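# Pull out the right-side yellow rod and turn it flat

## Task

Take the yellow rod closest to the right arm and slide it outward to the end of its travel. Then rotate it 90 degrees so its player figures are horizontal. Finish with neither arm, gripper nor camera cable in contact with that rod.

## Robot and tools

Robot: two six-joint arms, left_arm and right_arm, each with a parallel two-finger gripper and a wrist fisheye camera (cam_left_wrist, cam_right_wrist, both 672x504). Nothing else is on the robot.

Frames. The scene frame has its origin at table-top height, halfway between the two nominal arm bases. +z points up, +x points out over the table, and left_arm sits on the +y side. Image left and right do not match these names. Hand positions, orientations and the wrist camera poses are reported in each arm's own base frame. Calibrated bases in the scene frame: left_arm at (-0.028, +0.289, +0.027) m, quat_wxyz (+1.000, 0, 0, -0.012); right_arm at (-0.040, -0.349, +0.007) m, quat_wxyz (+1.000, 0, 0, +0.016). Gripper axes: the fingers point along +z and close along y. end_effector_position is the point between the pads, roughly 1 cm short of the fingertips. Reported poses can be off by a few cm, more so at long reach.

Joint order. This order applies in every row and in every per-arm list in a result: wrist pitch (joint4), shoulder (joint2), wrist yaw (joint5), wrist roll (joint6), elbow (joint3), waist (joint1). Stated ranges in rad: waist -2.618 to 3.054, shoulder 0.000 to 3.142, elbow 0.000 to 3.142, wrist pitch -1.571 to 1.571, wrist yaw -1.571 to 1.571, wrist roll -2.094 to 2.094. The real ends can differ by up to 0.059 rad.

Row format. A row is one flat list of 14 numbers, each in [-1, 1]. The first 7 belong to left_arm: six joint offsets in the order above, then the gripper opening. The last 7 are the same for right_arm. All 14 are required even if only one arm moves. Joint numbers are scaled offsets, not angles. 1.0 equals 2.224 rad for waist, shoulder and elbow, and 8.485 rad for the three wrist joints. Offsets count from the "Joint targets" shown when the action or call begins, not from the row before. Sending the same offset again moves the joint further. A 0 keeps an arm at its targets. The opening is absolute: +1 is fully open (0.094 m gap) and -1 is shut. Resend the current opening to leave a gripper unchanged.

execute_actions(actions, cameras). actions is a list of actions. Each action is a list of up to 15 rows, one row per 1/30 s control step; the action lasts 0.5 s and its last row repeats to fill it. An action is rejected for both arms if it would push a joint more than 0.059 rad beyond its range. The whole call is rejected if any action is malformed or the first one fails that check. An empty list just returns state and images. cameras picks the images returned: null, omitted or ["all"] gives all, [] gives none. An unknown name invalidates the call.

move(target, speed, blend, opening_speed, blocking, cameras). target is a single 14-number row or a list of up to 15 rows, laid out as above. Every row is offset from the same current Joint targets, not chained. The joints follow synchronized paths, so the gripper traces curves, with no collision avoidance. speed is in rad/s for the joint with the longest travel, 0.01 to 12.57, default 0.5; give one value, or one per target. blend is in rad and rounds the corners between listed targets. opening_speed is in opening units per second, 0.2 or more. blocking=false returns after about 0.5 s while the move continues. Paths take at least 0.5 s and are cut short after 10 s. The "move:" line reports the outcome (done, off_target, moving, held, fault) and may add limits=held.

wait(seconds): 0 to 10 s, holding the last commands. stop(): brakes a running move; braking needs room. zoom_image(camera, region): camera is cam_left_wrist or cam_right_wrist; region is [x0, y0, x1, y1] in pixels of that camera's latest image, at most 504x504. read_manual(section): returns licence texts only. finished_scene(scene): ends the scene; give the current scene's number. It cannot be undone.

Reading results. Joint positions and Joint velocities give one block per arm in the joint order above (rad, rad/s), then the finger gap (m). Joint targets is the baseline for your next offsets. Tool commands and grip_measured use the opening scale; with nothing held, grip_measured can read slightly wide. Joint torques are in N m, positive toward larger angles, include gravity, and numbers 2, 5 and 6 wrap at ±28. Other lines: "joint sent to its limit" means a joint reached its end; "joint command not followed" means the clearance check altered some steps; MOTOR HOT appears at 75 °C; OVER-TEMPERATURE FAULT means that arm folds and idles. Calls that run actions also list joint positions at some steps.

Motion limits. Each step, a joint's target may lead its measured angle by at most 0.339 rad (big joints) or 2.2 rad (wrist joints). Targets that would put the gripper more than 200 mm from where it is get scaled back. Small turns may not start. Time also passes while you think.

Avoid: dropping or flinging parts, fast impacts, hard or long pushes, and any contact between the two arms, including one gripper closing on the other's fingers. Heat builds when you hold loads, stretch the arm out, or push toward poses it cannot reach. To stop pushing, command targets back past the measured positions. A wrist camera cable resting on the rod counts as contact, so leave clear space at the end.

Each tool is called after "Emit:" by a JSON object that holds its "api" and its "payload", one argument or row to a line.

## Session

Emit:
{"api": "execute_actions", "payload": {
  "actions": []
}}

Scene clock: 0.00 s.
left_arm: end_effector_position=(+0.4007, +0.0076, +0.1253) grip_measured=+1.000 end_effector_quat_wxyz=(+0.625, -0.028, +0.778, +0.057) | right_arm: end_effector_position=(+0.3999, -0.0295, +0.1148) grip_measured=+1.000 end_effector_quat_wxyz=(+0.608, +0.063, +0.791, -0.024)
Joint names: [wrist pitch, shoulder, wrist yaw, wrist roll, elbow, waist]
Joint positions: left_arm=[0.966 1.539 -0.191 0.014 0.356 -0.068 0.094] | right_arm=[0.914 1.54 0.071 0.059 0.363 -0.045 0.094]
Joint velocities: within noise
Joint torques (N m): no reading
Heat: left arm: 47 °C; right arm: 43 °C.
Joint targets: left_arm=[0.959 1.536 -0.192 0.014 0.359 -0.068] | right_arm=[0.904 1.537 0.071 0.060 0.366 -0.045]
Tool commands: left_gripper/opening=+1.0 right_gripper/opening=+1.0

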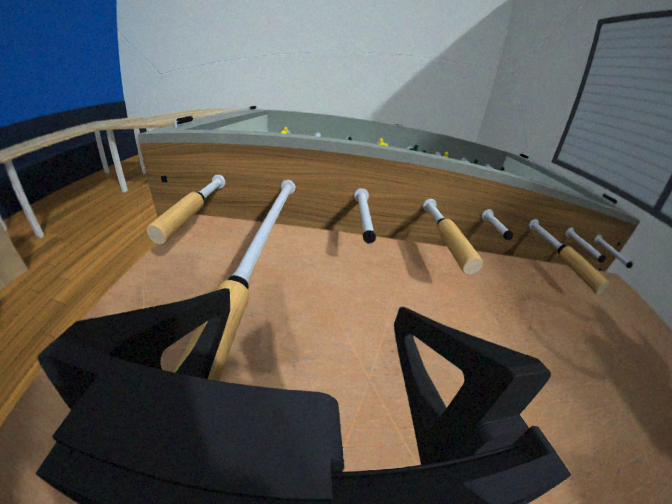

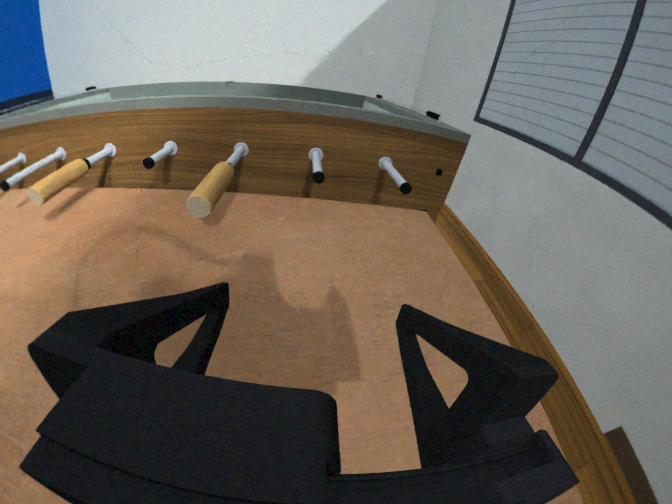

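Emit:
{"api": "zoom_image", "payload": {
  "camera": "cam_left_wrist",
  "region": [240, 90, 560, 290]
}}

Emit:
{"api": "zoom_image", "payload": {
  "camera": "cam_right_wrist",
  "region": [0, 60, 480, 260]
}}

Scaled by 1.575 from the camera's 672x504 image, which has a finer 960x720 frame.

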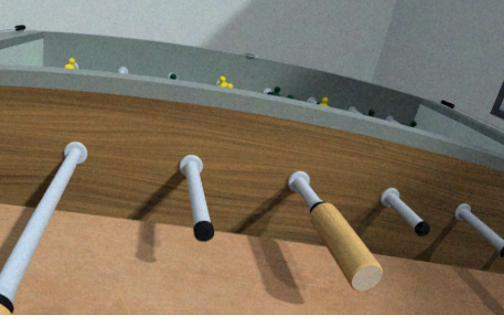

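Scaled by 1.050 from the camera's 672x504 image, which has a finer 960x720 frame.

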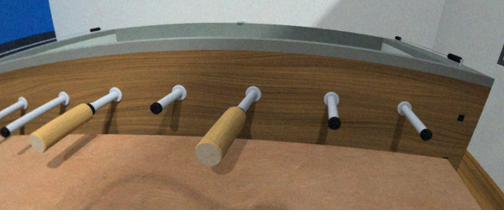

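Emit:
{"api": "move", "payload": {
  "target": [0,0,0,0,0,0,1,0.0744,0.3487,0.02746,-0.0071,0.1848,0.1569,0.4],
  "speed": 0.8
}}

Scene clock: 93.57 s.
left_arm: end_effector_position=(+0.4007, +0.0076, +0.1253) grip_measured=+1.000 end_effector_quat_wxyz=(+0.625, -0.028, +0.778, +0.057) | right_arm: end_effector_position=(+0.4964, +0.1008, +0.0602) grip_measured=+0.402 end_effector_quat_wxyz=(+0.688, -0.004, +0.725, -0.004)
Joint names: [wrist pitch, shoulder, wrist yaw, wrist roll, elbow, waist]
Joint positions: left_arm=[0.966 1.539 -0.191 0.014 0.356 -0.068 0.094] | right_arm=[1.481 2.296 0.303 0.004 0.761 0.304 0.066]
Joint velocities: within noise
Joint torques (N m): left_arm=[1.84 -6.34 -0.03 0 5.34 -0.05] | right_arm=[2.22 -7.42 0.02 -0.03 4.64 0.06]
Heat: left arm: 45 °C; right arm: 44 °C.
Joint targets: left_arm=[0.959 1.536 -0.192 0.014 0.359 -0.068] | right_arm=[1.535 2.313 0.304 0.000 0.777 0.304]
move: off_target (right_arm); right_arm: the wrist pitch is farthest, 0.054 rad from its target
camera_calibration:
cam_right_wrist: T_world_to_cam=[[-0.0391502, -0.980518, 0.19249, 0.0973721], [-0.445541, -0.155299, -0.881689, 0.3226], [0.894405, -0.12028, -0.430781, -0.288144], [0, 0, 0, 1]] pos_world=[0.405262, 0.110916, 0.141563]

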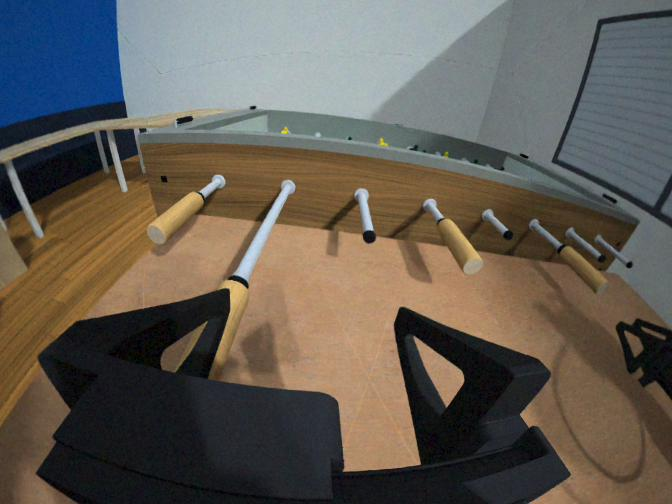

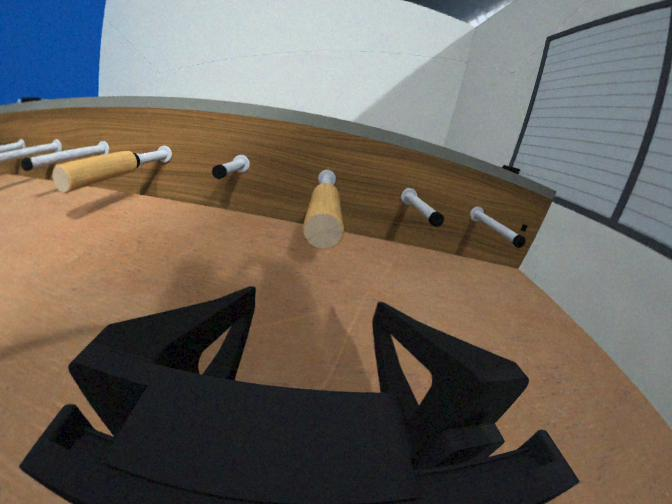

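Emit:
{"api": "move", "payload": {
  "target": [
    [0,0,0,0,0,0,1,0.0042,0.0067,0,0.1851,0.0067,0,0.4],
    [0,0,0,0,0,0,1,-0.0363,0.0969,-0.00936,0.1851,0.2584,-0.0357,0.4]
  ],
  "speed": [1.2,0.35]
}}

Scene clock: 120.07 s.
left_arm: end_effector_position=(+0.4007, +0.0076, +0.1253) grip_measured=+1.000 end_effector_quat_wxyz=(+0.625, -0.028, +0.778, +0.057) | right_arm: end_effector_position=(+0.6177, +0.1049, +0.0893) grip_measured=+0.402 end_effector_quat_wxyz=(+0.512, +0.487, +0.481, +0.519)
Joint names: [wrist pitch, shoulder, wrist yaw, wrist roll, elbow, waist]
Joint positions: left_arm=[0.966 1.539 -0.191 0.014 0.356 -0.068 0.094] | right_arm=[1.238 2.502 0.231 1.569 1.328 0.232 0.066]
Joint velocities: within noise
Joint torques (N m): left_arm=[1.83 -6.37 -0.05 0 5.34 0.01] | right_arm=[1.65 -9.51 0 0.02 7.05 -0.62]
Heat: left arm: 45 °C; right arm: 48 °C.
Joint targets: left_arm=[0.959 1.536 -0.192 0.014 0.359 -0.068] | right_arm=[1.227 2.528 0.225 1.570 1.352 0.225]
move: done; joint sent to its limit at target 1
camera_calibration:
cam_right_wrist: T_world_to_cam=[[0.0128496, -0.165032, -0.986205, 0.088141], [-0.389717, 0.907465, -0.156933, 0.192238], [0.920845, 0.386357, -0.0526551, -0.486813], [0, 0, 0, 1]] pos_world=[0.522065, 0.0281799, 0.0914604]

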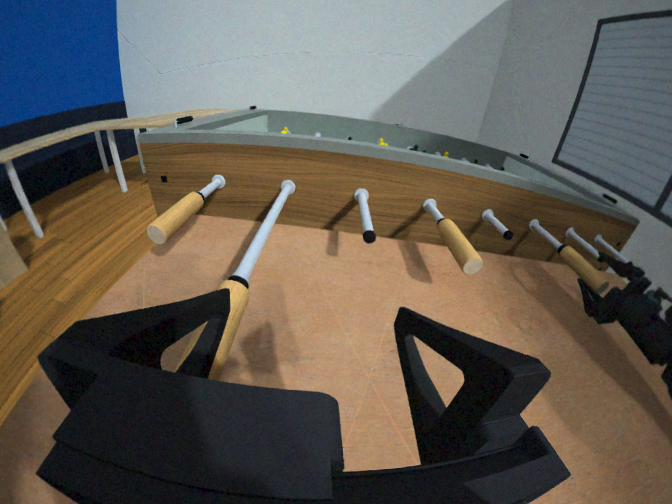

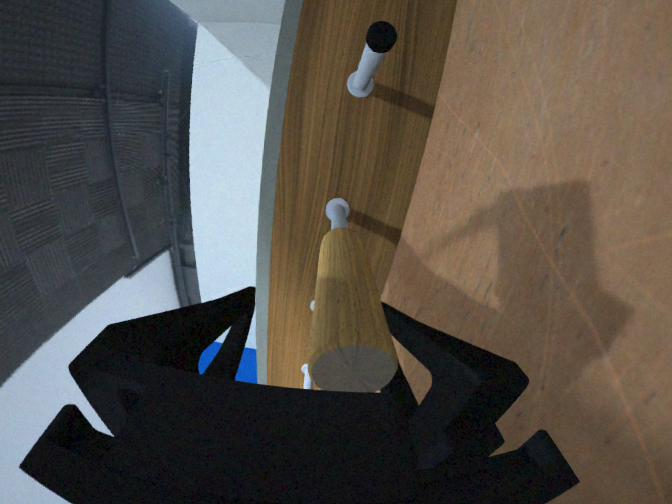

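Emit:
{"api": "move", "payload": {
  "target": [
    [0,0,0,0,0,0,1,-0.0077,0,0,0,0,-0.001,0.4],
    [0,0,0,0,0,0,1,-0.0077,0,0,0,0,-0.001,-0.5]
  ],
  "speed": 0.3,
  "opening_speed": 0.8
}}

Scene clock: 133.60 s.
left_arm: end_effector_position=(+0.4007, +0.0076, +0.1253) grip_measured=+1.000 end_effector_quat_wxyz=(+0.625, -0.028, +0.778, +0.057) | right_arm: end_effector_position=(+0.6182, +0.1053, +0.0743) grip_measured=-0.304 end_effector_quat_wxyz=(+0.500, +0.499, +0.500, +0.502)
Joint names: [wrist pitch, shoulder, wrist yaw, wrist roll, elbow, waist]
Joint positions: left_arm=[0.966 1.539 -0.191 0.014 0.356 -0.068 0.094] | right_arm=[1.176 2.502 0.229 1.571 1.328 0.232 0.033]
Joint velocities: within noise
Joint torques (N m): left_arm=[1.84 -6.35 -0.04 0.01 5.34 -0.06] | right_arm=[1.6 -9.54 -0.02 0 7.05 -0.81]
Heat: left arm: 45 °C; right arm: 47 °C.
Joint targets: left_arm=[0.959 1.536 -0.192 0.014 0.359 -0.068] | right_arm=[1.162 2.528 0.224 1.570 1.352 0.222]
move: done
camera_calibration:
cam_right_wrist: T_world_to_cam=[[-0.0461075, -0.177221, -0.983091, 0.110939], [-0.400547, 0.904838, -0.144328, 0.195727], [0.915115, 0.387119, -0.112705, -0.480294], [0, 0, 0, 1]] pos_world=[0.523037, 0.0284908, 0.0831805]

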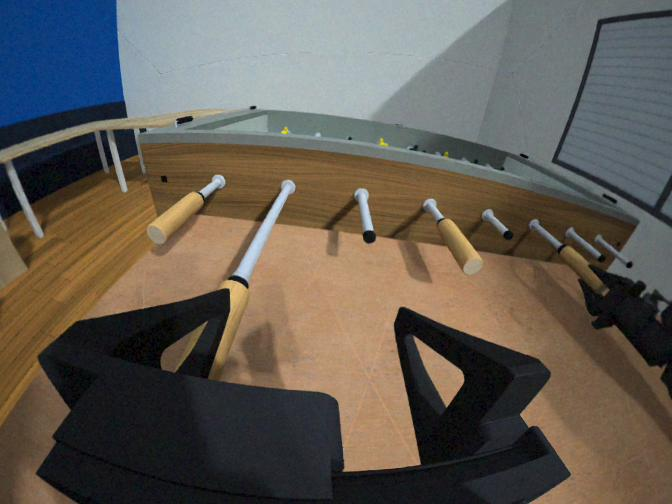

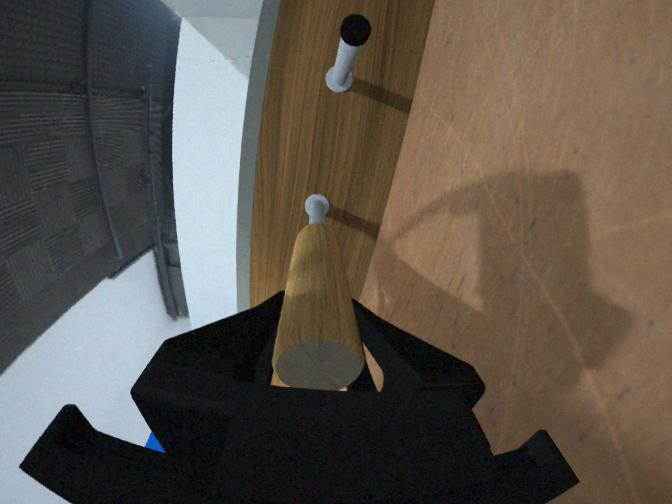

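Emit:
{"api": "move", "payload": {
  "target": [
    [0,0,0,0,0,0,1,0,0,0,-0.1851,0,0,-0.5],
    [0,0,0,0,0,0,1,0.0422,-0.0904,0.00966,-0.1851,-0.2516,0.0369,-0.5]
  ],
  "speed": [1.0,0.25]
}}

Scene clock: 157.40 s.
left_arm: end_effector_position=(+0.4007, +0.0076, +0.1253) grip_measured=+1.000 end_effector_quat_wxyz=(+0.625, -0.028, +0.778, +0.057) | right_arm: end_effector_position=(+0.5091, +0.0992, +0.0619) grip_measured=-0.305 end_effector_quat_wxyz=(+0.697, +0.012, +0.717, -0.007)
Joint names: [wrist pitch, shoulder, wrist yaw, wrist roll, elbow, waist]
Joint positions: left_arm=[0.966 1.539 -0.191 0.014 0.356 -0.068 0.094] | right_arm=[1.48 2.331 0.328 0.017 0.82 0.301 0.033]
Joint velocities: within noise
Joint torques (N m): left_arm=[1.83 -6.35 -0.04 0 5.3 -0.06] | right_arm=[2.07 -9.22 -0.18 -0.18 1.51 0.31]
Heat: left arm: 45 °C; right arm: 46 °C.
Joint targets: left_arm=[0.959 1.536 -0.192 0.014 0.359 -0.068] | right_arm=[1.520 2.327 0.307 0.000 0.792 0.304]
move: off_target (right_arm); right_arm: the wrist pitch is farthest, 0.040 rad from its target
camera_calibration:
cam_right_wrist: T_world_to_cam=[[-0.0702304, -0.982551, 0.172222, 0.113304], [-0.42786, -0.12629, -0.894978, 0.318351], [0.901112, -0.136542, -0.411526, -0.301925], [0, 0, 0, 1]] pos_world=[0.416235, 0.110306, 0.141154]

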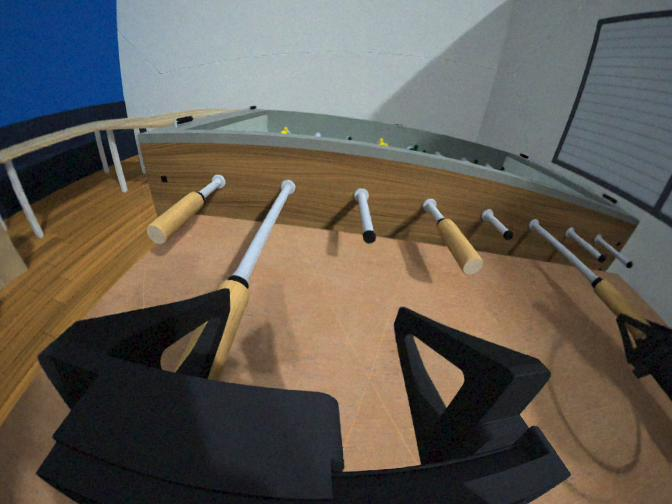

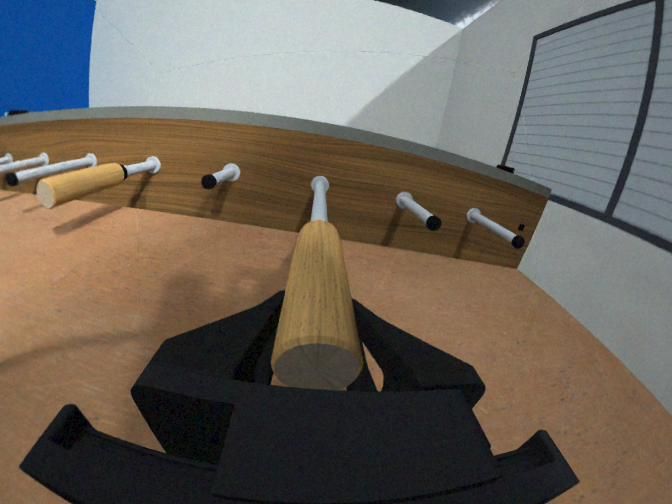

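Emit:
{"api": "move", "payload": {
  "target": [0,0,0,0,0,0,1,-0.0078,-0.0414,0.0019,0,-0.0306,0.0079,-0.5],
  "speed": 0.15,
  "cameras": ["cam_right_wrist"]
}}

Scene clock: 170.77 s.
left_arm: end_effector_position=(+0.4007, +0.0076, +0.1253) grip_measured=+1.000 end_effector_quat_wxyz=(+0.625, -0.028, +0.778, +0.057) | right_arm: end_effector_position=(+0.4915, +0.0996, +0.0634) grip_measured=-0.306 end_effector_quat_wxyz=(+0.683, +0.007, +0.730, -0.011)
Joint names: [wrist pitch, shoulder, wrist yaw, wrist roll, elbow, waist]
Joint positions: left_arm=[0.966 1.539 -0.191 0.014 0.356 -0.068 0.094] | right_arm=[1.451 2.262 0.343 0.017 0.741 0.318 0.033]
Joint velocities: within noise
Joint torques (N m): left_arm=[1.84 -6.38 -0.04 0 5.34 -0.05] | right_arm=[1.74 -10.76 -0.16 -0.19 2.24 0.44]
Heat: left arm: 45 °C; right arm: 48 °C.
Joint targets: left_arm=[0.959 1.536 -0.192 0.014 0.359 -0.068] | right_arm=[1.454 2.235 0.323 0.000 0.724 0.322]
move: done
camera_calibration:
cam_right_wrist: T_world_to_cam=[[-0.0622676, -0.980285, 0.18752, 0.107056], [-0.461663, -0.138286, -0.87621, 0.328905], [0.884867, -0.14113, -0.44395, -0.274865], [0, 0, 0, 1]] pos_world=[0.401728, 0.111636, 0.146088]
Images, in order (width x height): cam_right_wrist 672x504.

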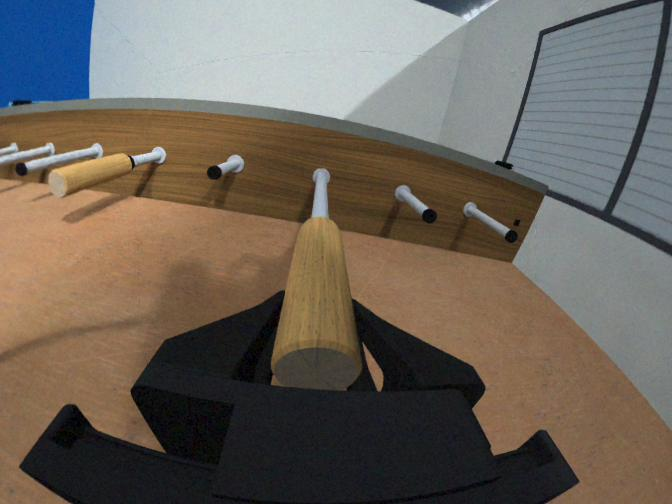

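Emit:
{"api": "move", "payload": {
  "target": [0,0,0,0,0,0,1,-0.0118,-0.0621,0.0029,0,-0.0459,0.0119,-0.5],
  "speed": 0.15,
  "cameras": ["cam_right_wrist"]
}}

Scene clock: 180.53 s.
left_arm: end_effector_position=(+0.4007, +0.0076, +0.1253) grip_measured=+1.000 end_effector_quat_wxyz=(+0.625, -0.028, +0.778, +0.057) | right_arm: end_effector_position=(+0.4831, +0.1014, +0.0651) grip_measured=-0.307 end_effector_quat_wxyz=(+0.651, -0.007, +0.759, -0.018)
Joint names: [wrist pitch, shoulder, wrist yaw, wrist roll, elbow, waist]
Joint positions: left_arm=[0.966 1.539 -0.191 0.014 0.356 -0.068 0.094] | right_arm=[1.287 2.153 0.339 0.017 0.705 0.325 0.033]
Joint velocities: within noise
Joint torques (N m): left_arm=[1.84 -6.35 -0.04 0.01 5.33 -0.03] | right_arm=[2.33 -12.78 0.16 -0.19 -2.26 2.11]
Heat: left arm: 44 °C; right arm: 47 °C.
Joint targets: left_arm=[0.959 1.536 -0.192 0.014 0.359 -0.068] | right_arm=[1.354 2.097 0.347 0.000 0.622 0.348]
move: off_target (right_arm); right_arm: the elbow is farthest, 0.084 rad from its target
camera_calibration:
cam_right_wrist: T_world_to_cam=[[-0.0335732, -0.975109, 0.21917, 0.0915673], [-0.533177, -0.168007, -0.829154, 0.361224], [0.845337, -0.144694, -0.514265, -0.242459], [0, 0, 0, 1]] pos_world=[0.40063, 0.114894, 0.154753]
Images, in order (width x height): cam_right_wrist 672x504.

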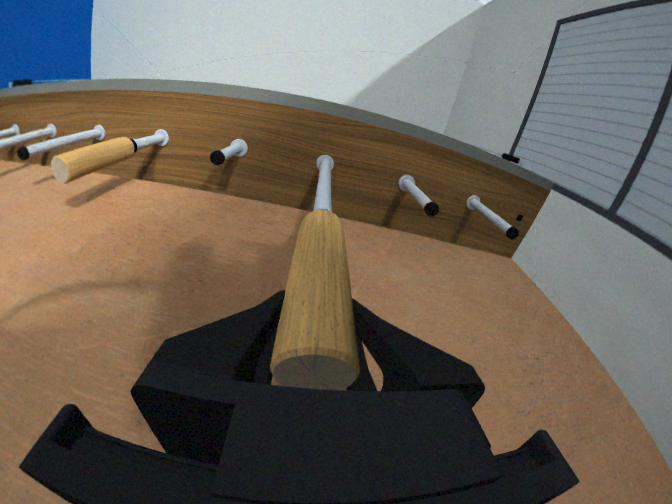

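Emit:
{"api": "move", "payload": {
  "target": [
    [0,0,0,0,0,0,1,-0.0045,0.0194,-0.001,0,0.0315,-0.0085,-0.5],
    [0,0,0,0,0,0,1,-0.0045,0.0194,-0.001,0,0.0315,-0.0085,0.7],
    [0,0,0,0,0,0,1,-0.0979,-0.219,-0.0014,0,0.0742,-0.0058,0.7]
  ],
  "speed": [0.2,0.2,0.6],
  "opening_speed": 1.0
}}

Scene clock: 206.97 s.
left_arm: end_effector_position=(+0.4007, +0.0076, +0.1253) grip_measured=+1.000 end_effector_quat_wxyz=(+0.625, -0.028, +0.778, +0.057) | right_arm: end_effector_position=(+0.4590, +0.0938, +0.1584) grip_measured=+0.698 end_effector_quat_wxyz=(+0.588, -0.033, +0.807, -0.042)
Joint names: [wrist pitch, shoulder, wrist yaw, wrist roll, elbow, waist]
Joint positions: left_arm=[0.966 1.539 -0.191 0.014 0.356 -0.068 0.094] | right_arm=[0.531 1.624 0.338 0.001 0.763 0.326 0.08]
Joint velocities: within noise
Joint torques (N m): left_arm=[1.84 -6.35 -0.05 0.02 5.33 -0.08] | right_arm=[1.61 -7.36 0.08 -0.01 8.31 0.9]
Heat: left arm: 44 °C; right arm: 51 °C.
Joint targets: left_arm=[0.959 1.536 -0.192 0.014 0.359 -0.068] | right_arm=[0.523 1.610 0.335 0.000 0.787 0.336]
move: done; target 2's new numbers were sent with right_arm's wrist pitch 0.040 rad from that target
camera_calibration:
cam_right_wrist: T_world_to_cam=[[0.0120867, -0.957621, 0.287777, 0.0294868], [-0.656552, -0.224668, -0.720044, 0.4692], [0.754184, -0.180237, -0.631444, -0.111431], [0, 0, 0, 1]] pos_world=[0.391737, 0.113568, 0.258997]

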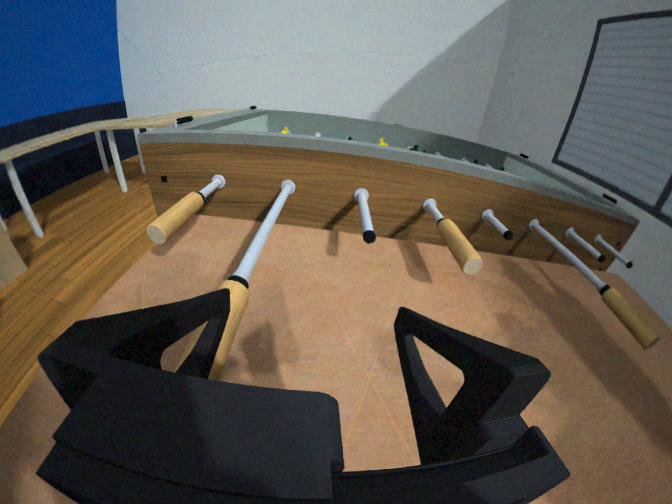

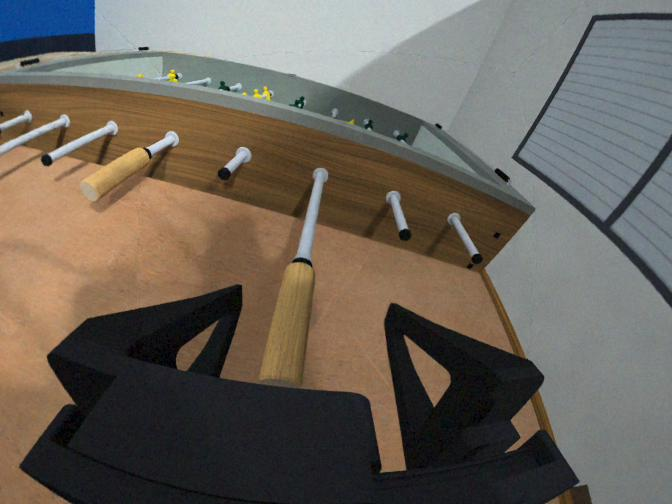

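Emit:
{"api": "move", "payload": {
  "target": [0,0,0,0,0,0,1,-0.1206,0.04,0,0,0.3656,0,0.7],
  "speed": 0.8,
  "cameras": ["cam_right_wrist"]
}}

Emit:
{"api": "zoom_image", "payload": {
  "camera": "cam_right_wrist",
  "region": [140, 20, 500, 240]
}}

Scene clock: 217.70 s.
left_arm: end_effector_position=(+0.4007, +0.0076, +0.1253) grip_measured=+1.000 end_effector_quat_wxyz=(+0.625, -0.028, +0.778, +0.057) | right_arm: end_effector_position=(+0.4897, +0.1042, +0.2799) grip_measured=+0.698 end_effector_quat_wxyz=(+0.480, -0.063, +0.872, -0.072)
Joint names: [wrist pitch, shoulder, wrist yaw, wrist roll, elbow, waist]
Joint positions: left_arm=[0.966 1.539 -0.191 0.014 0.356 -0.068 0.094] | right_arm=[-0.487 1.684 0.338 0.001 1.575 0.326 0.08]
Joint velocities: within noise
Joint torques (N m): left_arm=[1.84 -6.35 -0.05 0 5.37 -0.03] | right_arm=[1.39 -6.41 0.13 -0.01 9.28 0.9]
Heat: left arm: 44 °C; right arm: 49 °C.
Joint targets: left_arm=[0.959 1.536 -0.192 0.014 0.359 -0.068] | right_arm=[-0.500 1.699 0.335 0.000 1.600 0.336]
move: done
camera_calibration:
cam_right_wrist: T_world_to_cam=[[0.0940041, -0.929869, 0.355678, -0.0579407], [-0.813042, -0.277886, -0.511608, 0.603012], [0.574566, -0.241088, -0.782145, 0.0804613], [0, 0, 0, 1]] pos_world=[0.44949, 0.133089, 0.392046]
Images, in order (width x height): cam_right_wrist 672x504.

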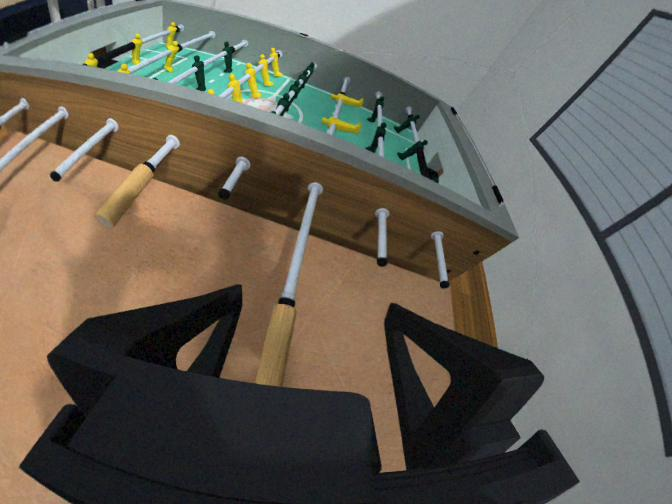

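Scaled by 1.400 from the camera's 672x504 image, which has a finer 960x720 frame.

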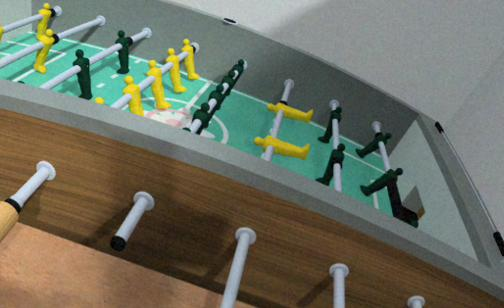

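Emit:
{"api": "finished_scene", "payload": {
  "scene": 1
}}

The scene is finished: the task was done.


## Next scene

The same job, from a new start.

Emit:
{"api": "execute_actions", "payload": {
  "actions": []
}}

Scene clock: 0.00 s.
left_arm: end_effector_position=(+0.3899, -0.0004, +0.1147) grip_measured=+1.000 end_effector_quat_wxyz=(+0.609, -0.026, +0.793, +0.006) | right_arm: end_effector_position=(+0.3960, -0.0474, +0.1154) grip_measured=+1.000 end_effector_quat_wxyz=(+0.595, +0.094, +0.794, -0.086)
Joint names: [wrist pitch, shoulder, wrist yaw, wrist roll, elbow, waist]
Joint positions: left_arm=[0.911 1.495 -0.08 -0.043 0.322 -0.04 0.094] | right_arm=[0.848 1.518 0.234 0.044 0.38 -0.018 0.094]
Joint velocities: within noise
Joint torques (N m): no reading
Heat: left arm: 42 °C; right arm: 40 °C.
Joint targets: left_arm=[0.899 1.493 -0.081 -0.042 0.324 -0.040] | right_arm=[0.837 1.515 0.234 0.045 0.383 -0.018]
Tool commands: left_gripper/opening=+1.0 right_gripper/opening=+1.0
camera_calibration:
cam_left_wrist: T_world_to_cam=[[0.0222135, -0.980285, 0.196335, -0.0420869], [-0.593611, -0.170951, -0.786385, 0.357186], [0.804446, -0.0990782, -0.585705, -0.125405], [0, 0, 0, 1]] pos_world=[0.313846, 0.00737939, 0.215698]
cam_right_wrist: T_world_to_cam=[[-0.244005, -0.947103, 0.208463, 0.0183839], [-0.655393, 0.00260904, -0.755284, 0.379511], [0.714788, -0.320918, -0.621361, -0.108823], [0, 0, 0, 1]] pos_world=[0.331, -0.0185021, 0.215188]

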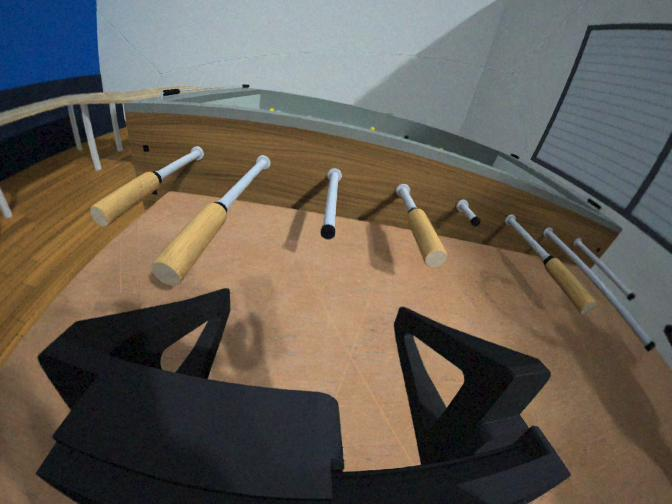

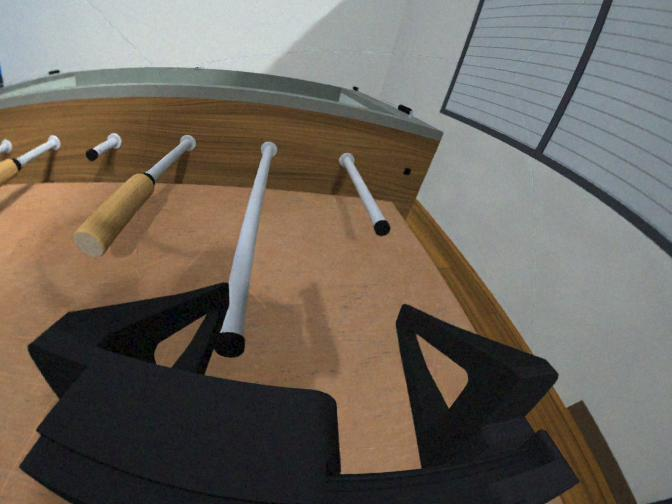

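Emit:
{"api": "move", "payload": {
  "target": [
    [0,0,0,0,0,0,1,-0.0345,0.0677,0.0393,-0.0996,0.1972,0.2341,0.4],
    [0,0,0,0,0,0,1,0.0633,0.3094,0.0369,-0.1905,0.1646,0.2249,0.4],
    [0,0,0,0,0,0,1,0.0605,0.4030,0.0255,-0.1905,0.3048,0.1814,0.4]
  ],
  "speed": [1.0,0.8,0.4],
  "blend": [0.06,0,0]
}}

Scene clock: 67.90 s.
left_arm: end_effector_position=(+0.3899, -0.0004, +0.1147) grip_measured=+1.000 end_effector_quat_wxyz=(+0.609, -0.026, +0.793, +0.006) | right_arm: end_effector_position=(+0.5431, +0.1387, +0.0698) grip_measured=+0.402 end_effector_quat_wxyz=(+0.475, -0.488, +0.519, -0.516)
Joint names: [wrist pitch, shoulder, wrist yaw, wrist roll, elbow, waist]
Joint positions: left_arm=[0.911 1.495 -0.08 -0.043 0.322 -0.04 0.094] | right_arm=[1.331 2.388 0.464 -1.573 1.04 0.391 0.066]
Joint velocities: within noise
Joint torques (N m): left_arm=[1.88 -5.81 -0.03 0.02 5.31 0.01] | right_arm=[1.89 -8.44 -0.06 0.03 5.9 -0.44]
Heat: left arm: 42 °C; right arm: 43 °C.
Joint targets: left_arm=[0.899 1.493 -0.081 -0.042 0.324 -0.040] | right_arm=[1.350 2.411 0.450 -1.571 1.061 0.386]
move: done
camera_calibration:
cam_left_wrist: T_world_to_cam=[[0.0222135, -0.980285, 0.196335, -0.0420869], [-0.593611, -0.170951, -0.786385, 0.357186], [0.804446, -0.0990782, -0.585705, -0.125405], [0, 0, 0, 1]] pos_world=[0.313846, 0.00737939, 0.215698]
cam_right_wrist: T_world_to_cam=[[-0.0204609, 0.190092, 0.981553, -0.0930814], [-0.461208, -0.872852, 0.159426, 0.393061], [0.887056, -0.449438, 0.105531, -0.309018], [0, 0, 0, 1]] pos_world=[0.453494, 0.221894, 0.0613111]

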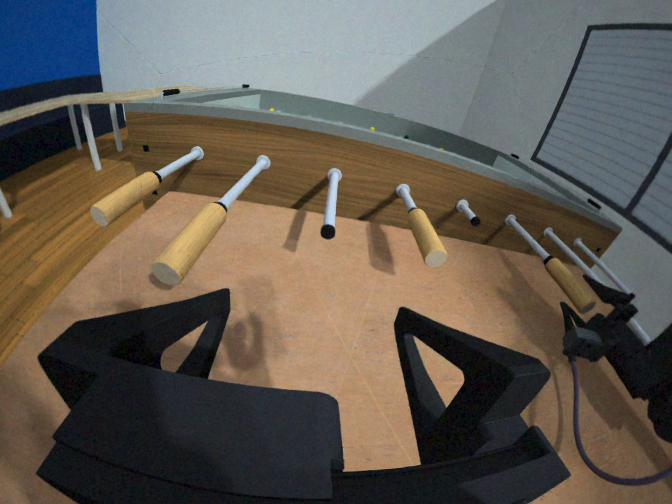

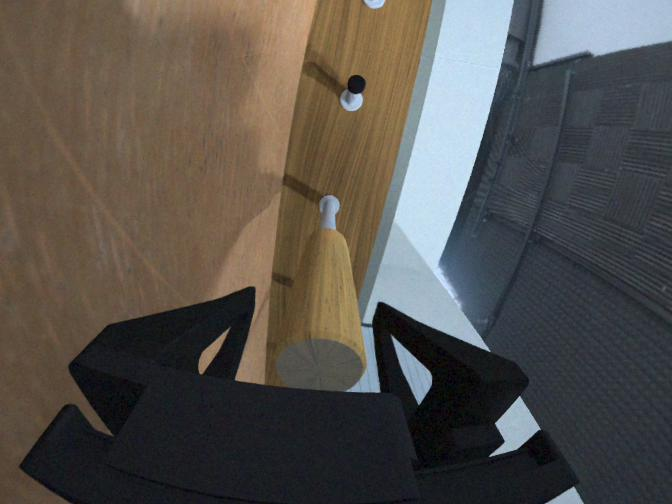

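Emit:
{"api": "move", "payload": {
  "target": [
    [0,0,0,0,0,0,1,0,0,0,0,0,0,-0.5],
    [0,0,0,0,0,0,1,-0.007,-0.0628,0.0062,0.1851,-0.0704,0.0234,-0.5],
    [0,0,0,0,0,0,1,-0.0174,-0.1569,0.0154,0.1851,-0.176,0.0585,-0.5]
  ],
  "speed": [0.2,1.0,0.2],
  "opening_speed": 1.0,
  "cameras": ["cam_right_wrist"]
}}

Scene clock: 86.70 s.
left_arm: end_effector_position=(+0.3899, -0.0004, +0.1147) grip_measured=+1.000 end_effector_quat_wxyz=(+0.609, -0.026, +0.793, +0.006) | right_arm: end_effector_position=(+0.4618, +0.1475, +0.0664) grip_measured=-0.304 end_effector_quat_wxyz=(+0.636, -0.024, +0.769, -0.059)
Joint names: [wrist pitch, shoulder, wrist yaw, wrist roll, elbow, waist]
Joint positions: left_arm=[0.911 1.495 -0.08 -0.043 0.322 -0.04 0.094] | right_arm=[1.175 2.114 0.552 -0.01 0.721 0.501 0.033]
Joint velocities: within noise
Joint torques (N m): left_arm=[1.87 -5.78 -0.03 0.01 5.42 -0.02] | right_arm=[1.94 -12.45 0.44 0.1 0.28 1.33]
Heat: left arm: 42 °C; right arm: 45 °C.
Joint targets: left_arm=[0.899 1.493 -0.081 -0.042 0.324 -0.040] | right_arm=[1.203 2.062 0.581 -0.001 0.670 0.516]
move: off_target (right_arm); right_arm: the shoulder is farthest, 0.052 rad from its target
camera_calibration:
cam_right_wrist: T_world_to_cam=[[-0.0523298, -0.951558, 0.302983, 0.135087], [-0.568159, -0.22114, -0.792649, 0.380281], [0.821253, -0.213622, -0.529064, -0.194743], [0, 0, 0, 1]] pos_world=[0.383063, 0.171038, 0.157469]
Images, in order (width x height): cam_right_wrist 672x504.

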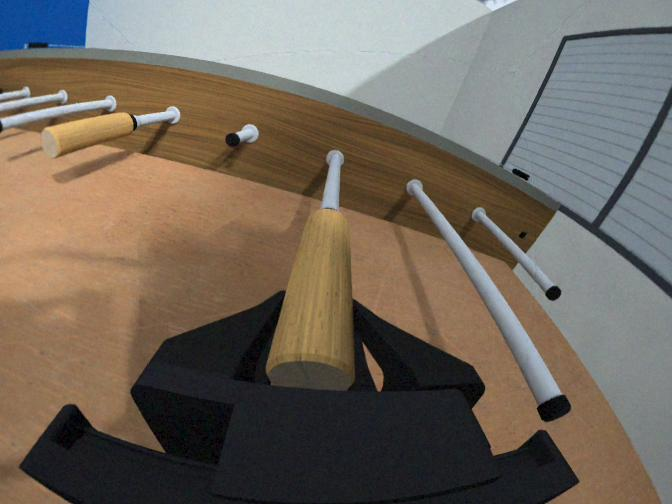

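Emit:
{"api": "move", "payload": {
  "target": [0,0,0,0,0,0,1,-0.0026,-0.0235,0.0023,0,-0.0264,0.0088,-0.5],
  "speed": 0.2,
  "cameras": []
}}

Scene clock: 95.23 s.
left_arm: end_effector_position=(+0.3899, -0.0004, +0.1147) grip_measured=+1.000 end_effector_quat_wxyz=(+0.609, -0.026, +0.793, +0.006) | right_arm: end_effector_position=(+0.4592, +0.1458, +0.0667) grip_measured=-0.304 end_effector_quat_wxyz=(+0.627, -0.030, +0.776, -0.061)
Joint names: [wrist pitch, shoulder, wrist yaw, wrist roll, elbow, waist]
Joint positions: left_arm=[0.911 1.495 -0.08 -0.043 0.322 -0.04 0.094] | right_arm=[1.128 2.083 0.543 -0.008 0.712 0.498 0.033]
Joint velocities: within noise
Joint torques (N m): left_arm=[1.88 -5.76 -0.03 0.02 5.3 -0.06] | right_arm=[2.17 -14.19 0.75 0.08 -3.4 3.4]
Heat: left arm: 42 °C; right arm: 46 °C.
Joint targets: left_arm=[0.899 1.493 -0.081 -0.042 0.324 -0.040] | right_arm=[1.181 2.010 0.601 -0.001 0.611 0.535]
move: off_target (right_arm); right_arm: the elbow is farthest, 0.101 rad from its target
No camera images: "cameras" was empty.

Emit:
{"api": "move", "payload": {
  "target": [
    [0,0,0,0,0,0,1,-0.0047,0.0292,-0.0057,0,0.04,-0.0148,-0.5],
    [0,0,0,0,0,0,1,-0.0047,0.0292,-0.0057,0,0.04,-0.0148,0.6],
    [0,0,0,0,0,0,1,-0.075,-0.1549,-0.0039,0,0.0946,-0.0146,0.6],
    [0,0,0,0,0,0,1,-0.1981,-0.1394,-0.0039,0,0.4447,-0.0146,0.6]
  ],
  "speed": [0.25,0.25,0.7,1.0],
  "blend": [0,0,0.1,0],
  "opening_speed": 1.3,
  "cameras": ["cam_right_wrist"]
}}

Emit:
{"api": "zoom_image", "payload": {
  "camera": "cam_right_wrist",
  "region": [140, 20, 500, 240]
}}

Scene clock: 112.57 s.
left_arm: end_effector_position=(+0.3899, -0.0004, +0.1147) grip_measured=+1.000 end_effector_quat_wxyz=(+0.609, -0.026, +0.793, +0.006) | right_arm: end_effector_position=(+0.4698, +0.1487, +0.2883) grip_measured=+0.598 end_effector_quat_wxyz=(+0.495, -0.085, +0.855, -0.129)
Joint names: [wrist pitch, shoulder, wrist yaw, wrist roll, elbow, waist]
Joint positions: left_arm=[0.911 1.495 -0.08 -0.043 0.322 -0.04 0.094] | right_arm=[-0.485 1.689 0.565 -0.004 1.576 0.499 0.075]
Joint velocities: within noise
Joint torques (N m): left_arm=[1.89 -5.74 -0.03 0 5.37 -0.06] | right_arm=[1.38 -6.74 0.27 0.04 9.01 0.34]
Heat: left arm: 42 °C; right arm: 47 °C.
Joint targets: left_arm=[0.899 1.493 -0.081 -0.042 0.324 -0.040] | right_arm=[-0.500 1.700 0.568 -0.001 1.600 0.503]
move: done
camera_calibration:
cam_right_wrist: T_world_to_cam=[[0.0631549, -0.880499, 0.469823, -0.0435131], [-0.791771, -0.330786, -0.513498, 0.601863], [0.607545, -0.339562, -0.718044, 0.0898562], [0, 0, 0, 1]] pos_world=[0.424694, 0.191287, 0.39402]
Images, in order (width x height): cam_right_wrist 672x504.

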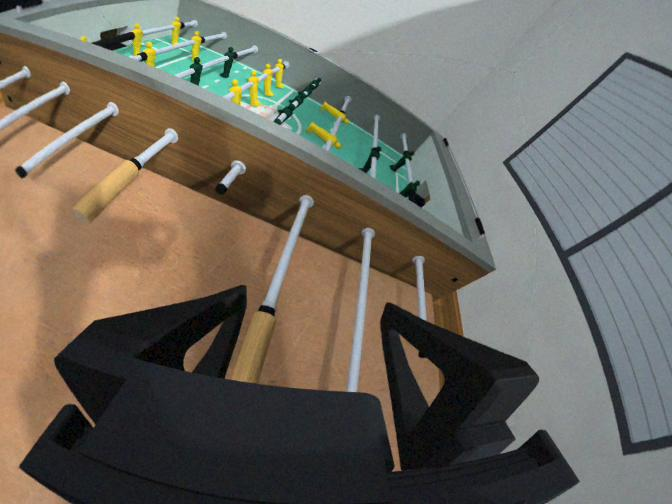

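Scaled by 1.400 from the camera's 672x504 image, which has a finer 960x720 frame.

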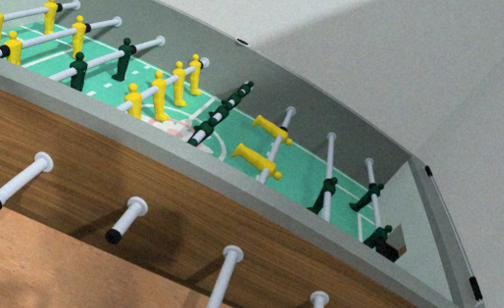

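Emit:
{"api": "finished_scene", "payload": {
  "scene": 2
}}

The scene is finished: the task was done.


## Next scene

The same job, from a new start.

Emit:
{"api": "execute_actions", "payload": {
  "actions": []
}}

Scene clock: 0.00 s.
left_arm: end_effector_position=(+0.4127, +0.0165, +0.1264) grip_measured=+1.000 end_effector_quat_wxyz=(+0.618, -0.002, +0.786, +0.007) | right_arm: end_effector_position=(+0.3903, -0.0463, +0.1052) grip_measured=+1.000 end_effector_quat_wxyz=(+0.587, +0.098, +0.798, -0.097)
Joint names: [wrist pitch, shoulder, wrist yaw, wrist roll, elbow, waist]
Joint positions: left_arm=[0.901 1.55 0.039 0.018 0.411 0.054 0.094] | right_arm=[0.871 1.537 0.276 0.046 0.357 0.003 0.094]
Joint velocities: within noise
Joint torques (N m): no reading
Heat: left arm: 40 °C; right arm: 38 °C.
Joint targets: left_arm=[0.889 1.548 0.039 0.019 0.413 0.054] | right_arm=[0.861 1.534 0.277 0.048 0.360 0.003]
Tool commands: left_gripper/opening=+1.0 right_gripper/opening=+1.0
camera_calibration:
cam_left_wrist: T_world_to_cam=[[-0.0177666, -0.985889, 0.166453, -0.00796993], [-0.580802, -0.125334, -0.804339, 0.378982], [0.813851, -0.110967, -0.570379, -0.140833], [0, 0, 0, 1]] pos_world=[0.334589, 0.0240143, 0.225829]
cam_right_wrist: T_world_to_cam=[[-0.259, -0.939853, 0.222701, 0.0247898], [-0.669431, 0.00846419, -0.742826, 0.372487], [0.696262, -0.341475, -0.631359, -0.103415], [0, 0, 0, 1]] pos_world=[0.327779, -0.0151678, 0.20588]

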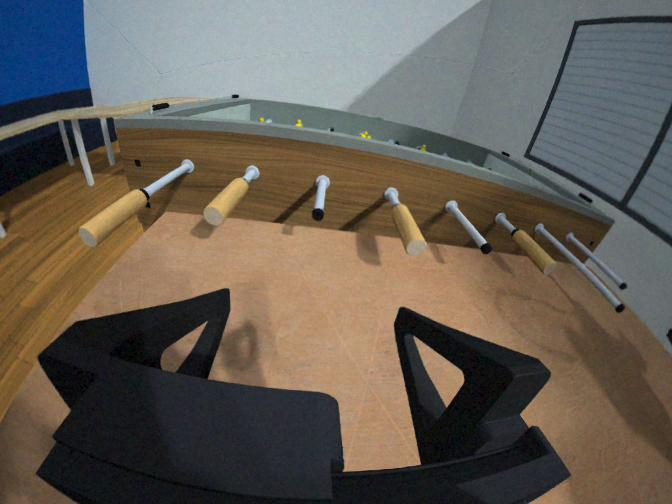

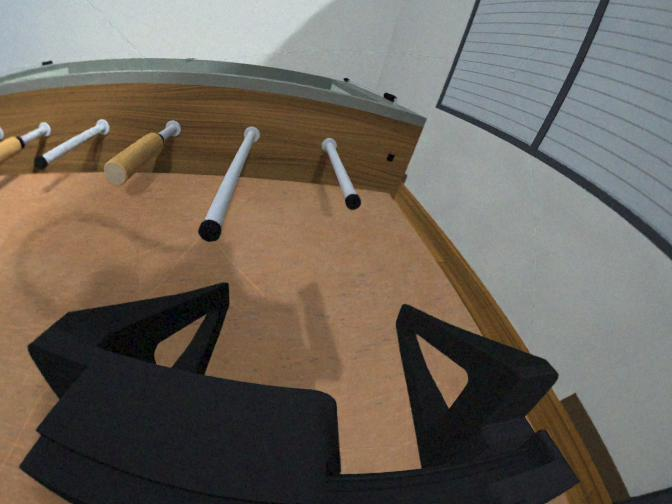

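Emit:
{"api": "move", "payload": {
  "target": [
    [0,0,0,0,0,0,1,-0.019,0.1632,0.0359,-0.0999,0.2864,0.2266,0.4],
    [0,0,0,0,0,0,1,0.0445,0.4256,0.0262,-0.1908,0.3965,0.1895,0.4],
    [0,0,0,0,0,0,1,0.014,0.5115,0.0167,-0.1908,0.5989,0.1531,0.4]
  ],
  "speed": [1.0,0.8,0.4],
  "blend": [0.06,0,0],
  "cameras": ["cam_right_wrist"]
}}

Scene clock: 41.77 s.
left_arm: end_effector_position=(+0.4127, +0.0165, +0.1264) grip_measured=+1.000 end_effector_quat_wxyz=(+0.618, -0.002, +0.786, +0.007) | right_arm: end_effector_position=(+0.6554, +0.1612, +0.0787) grip_measured=+0.402 end_effector_quat_wxyz=(+0.483, -0.475, +0.517, -0.523)
Joint names: [wrist pitch, shoulder, wrist yaw, wrist roll, elbow, waist]
Joint positions: left_arm=[0.901 1.55 0.039 0.018 0.411 0.054 0.094] | right_arm=[0.993 2.644 0.432 -1.574 1.666 0.35 0.066]
Joint velocities: within noise
Joint torques (N m): left_arm=[1.86 -6.8 0 0.02 5.64 -0.12] | right_arm=[1.56 -11.1 -0.13 0.03 7.88 -0.58]
Heat: left arm: 40 °C; right arm: 40 °C.
Joint targets: left_arm=[0.889 1.548 0.039 0.019 0.413 0.054] | right_arm=[0.980 2.672 0.419 -1.571 1.692 0.344]
move: done
camera_calibration:
cam_right_wrist: T_world_to_cam=[[-0.0484336, 0.179193, 0.982621, -0.0838203], [-0.473283, -0.870442, 0.135407, 0.472494], [0.879578, -0.458499, 0.126967, -0.394722], [0, 0, 0, 1]] pos_world=[0.566752, 0.245319, 0.0685012]
Images, in order (width x height): cam_right_wrist 672x504.

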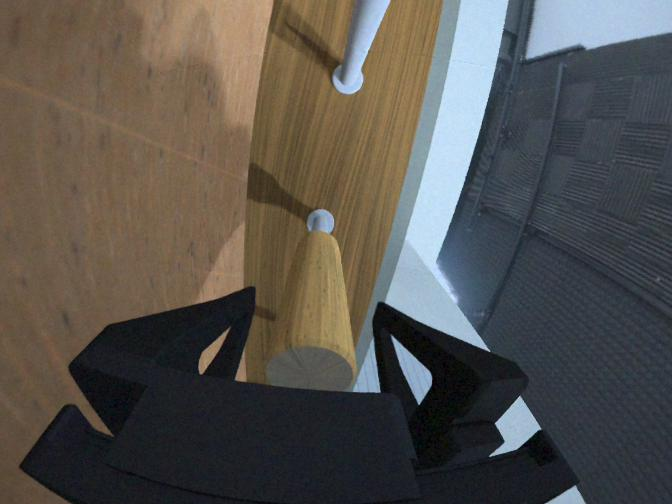

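Emit:
{"api": "move", "payload": {
  "target": [
    [0,0,0,0,0,0,1,-0.0016,0,0,0,0,0,-0.5],
    [0,0,0,0,0,0,1,0.0306,-0.0904,0.0096,0.1851,-0.2046,0.0365,-0.5],
    [0,0,0,0,0,0,1,0.0302,-0.2295,0.0275,0.1851,-0.4076,0.1049,-0.5]
  ],
  "speed": [0.2,1.0,0.2],
  "opening_speed": 1.0,
  "cameras": ["cam_right_wrist"]
}}

Scene clock: 53.57 s.
left_arm: end_effector_position=(+0.4127, +0.0165, +0.1264) grip_measured=+1.000 end_effector_quat_wxyz=(+0.618, -0.002, +0.786, +0.007) | right_arm: end_effector_position=(+0.4831, +0.1751, +0.0687) grip_measured=-0.308 end_effector_quat_wxyz=(+0.658, -0.009, +0.751, -0.053)
Joint names: [wrist pitch, shoulder, wrist yaw, wrist roll, elbow, waist]
Joint positions: left_arm=[0.901 1.55 0.039 0.018 0.411 0.054 0.094] | right_arm=[1.199 2.217 0.606 -0.002 0.861 0.545 0.033]
Joint velocities: within noise
Joint torques (N m): left_arm=[1.86 -6.78 -0.02 0.02 5.65 -0.06] | right_arm=[2.01 -13.86 0.61 0.02 -1.33 2.92]
Heat: left arm: 40 °C; right arm: 41 °C.
Joint targets: left_arm=[0.889 1.548 0.039 0.019 0.413 0.054] | right_arm=[1.236 2.162 0.652 -0.001 0.786 0.577]
move: off_target (right_arm); right_arm: the elbow is farthest, 0.076 rad from its target
camera_calibration:
cam_right_wrist: T_world_to_cam=[[-0.0791703, -0.959028, 0.272024, 0.178178], [-0.524092, -0.192081, -0.829719, 0.376516], [0.847974, -0.208255, -0.487411, -0.221945], [0, 0, 0, 1]] pos_world=[0.399638, 0.196978, 0.155755]
Images, in order (width x height): cam_right_wrist 672x504.

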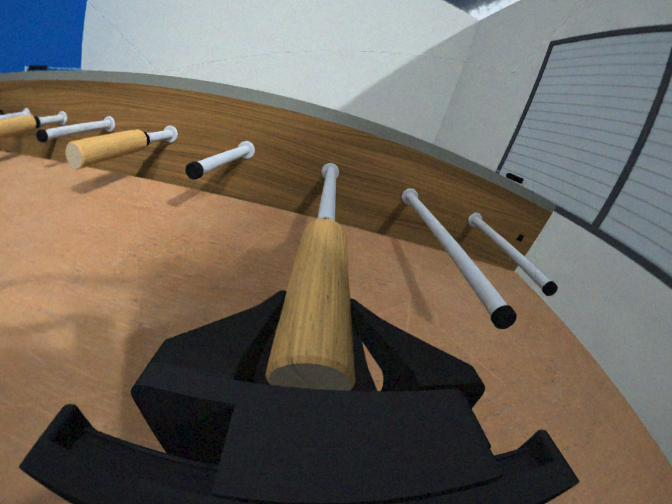

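Emit:
{"api": "move", "payload": {
  "target": [0,0,0,0,0,0,1,0,-0.0153,0.002,0,-0.022,0.0075,-0.5],
  "speed": 0.2,
  "cameras": []
}}

Scene clock: 59.60 s.
left_arm: end_effector_position=(+0.4127, +0.0165, +0.1264) grip_measured=+1.000 end_effector_quat_wxyz=(+0.618, -0.002, +0.786, +0.007) | right_arm: end_effector_position=(+0.4824, +0.1738, +0.0703) grip_measured=-0.308 end_effector_quat_wxyz=(+0.654, -0.013, +0.755, -0.052)
Joint names: [wrist pitch, shoulder, wrist yaw, wrist roll, elbow, waist]
Joint positions: left_arm=[0.901 1.55 0.039 0.018 0.411 0.054 0.094] | right_arm=[1.176 2.198 0.595 -0.001 0.853 0.54 0.033]
Joint velocities: within noise
Joint torques (N m): left_arm=[1.84 -6.79 0 0.01 5.65 -0.02] | right_arm=[2.2 -15.04 0.92 0 -4.48 4.82]
Heat: left arm: 40 °C; right arm: 42 °C.
Joint targets: left_arm=[0.889 1.548 0.039 0.019 0.413 0.054] | right_arm=[1.236 2.127 0.670 -0.001 0.737 0.594]
move: off_target (right_arm); right_arm: the elbow is farthest, 0.116 rad from its target
No camera images: "cameras" was empty.

Emit:
{"api": "move", "payload": {
  "target": [
    [0,0,0,0,0,0,1,-0.0066,0.0261,-0.0077,0,0.0441,-0.022,-0.5],
    [0,0,0,0,0,0,1,-0.0066,0.0261,-0.0077,0,0.0441,-0.022,0.6],
    [0,0,0,0,0,0,1,-0.0838,-0.1615,-0.0037,0,0.0928,-0.0138,0.6],
    [0,0,0,0,0,0,1,-0.2046,-0.192,-0.0037,0,0.388,-0.0138,0.6]
  ],
  "speed": [0.25,0.25,0.7,1.0],
  "blend": [0,0,0.1,0],
  "opening_speed": 1.3,
  "cameras": ["cam_right_wrist"]
}}

Emit:
{"api": "zoom_image", "payload": {
  "camera": "cam_right_wrist",
  "region": [140, 20, 500, 240]
}}

Scene clock: 74.67 s.
left_arm: end_effector_position=(+0.4127, +0.0165, +0.1264) grip_measured=+1.000 end_effector_quat_wxyz=(+0.618, -0.002, +0.786, +0.007) | right_arm: end_effector_position=(+0.4649, +0.1649, +0.2813) grip_measured=+0.598 end_effector_quat_wxyz=(+0.493, -0.095, +0.852, -0.148)
Joint names: [wrist pitch, shoulder, wrist yaw, wrist roll, elbow, waist]
Joint positions: left_arm=[0.901 1.55 0.039 0.018 0.411 0.054 0.094] | right_arm=[-0.486 1.713 0.633 -0.001 1.576 0.554 0.075]
Joint velocities: within noise
Joint torques (N m): left_arm=[1.85 -6.78 0.01 0.01 5.68 -0.02] | right_arm=[1.39 -8.87 0.32 0.01 8.84 0.81]
Heat: left arm: 40 °C; right arm: 44 °C.
Joint targets: left_arm=[0.889 1.548 0.039 0.019 0.413 0.054] | right_arm=[-0.500 1.700 0.638 -0.001 1.599 0.563]
move: done
camera_calibration:
cam_right_wrist: T_world_to_cam=[[0.061462, -0.859674, 0.507132, -0.0387112], [-0.792746, -0.350759, -0.498519, 0.599295], [0.606446, -0.371387, -0.703062, 0.094928], [0, 0, 0, 1]] pos_world=[0.4199, 0.212185, 0.385132]
Images, in order (width x height): cam_right_wrist 672x504.

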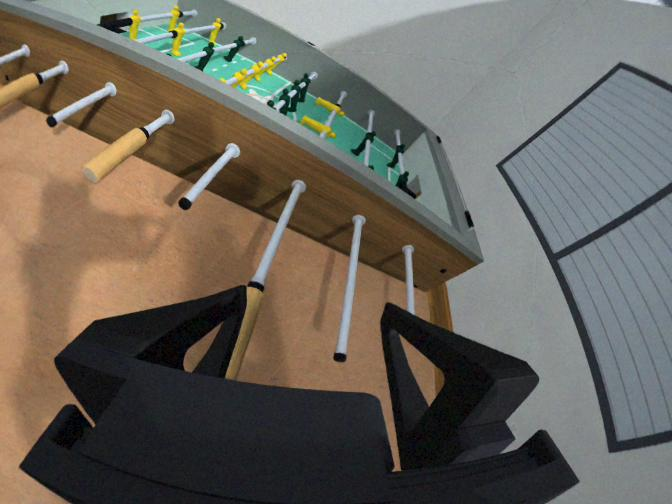

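Scaled by 1.400 from the camera's 672x504 image, which has a finer 960x720 frame.

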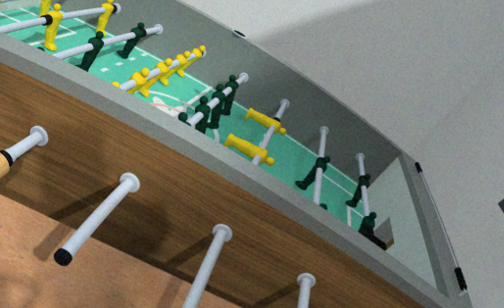

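Emit:
{"api": "finished_scene", "payload": {
  "scene": 3
}}

The scene is finished: the task was done.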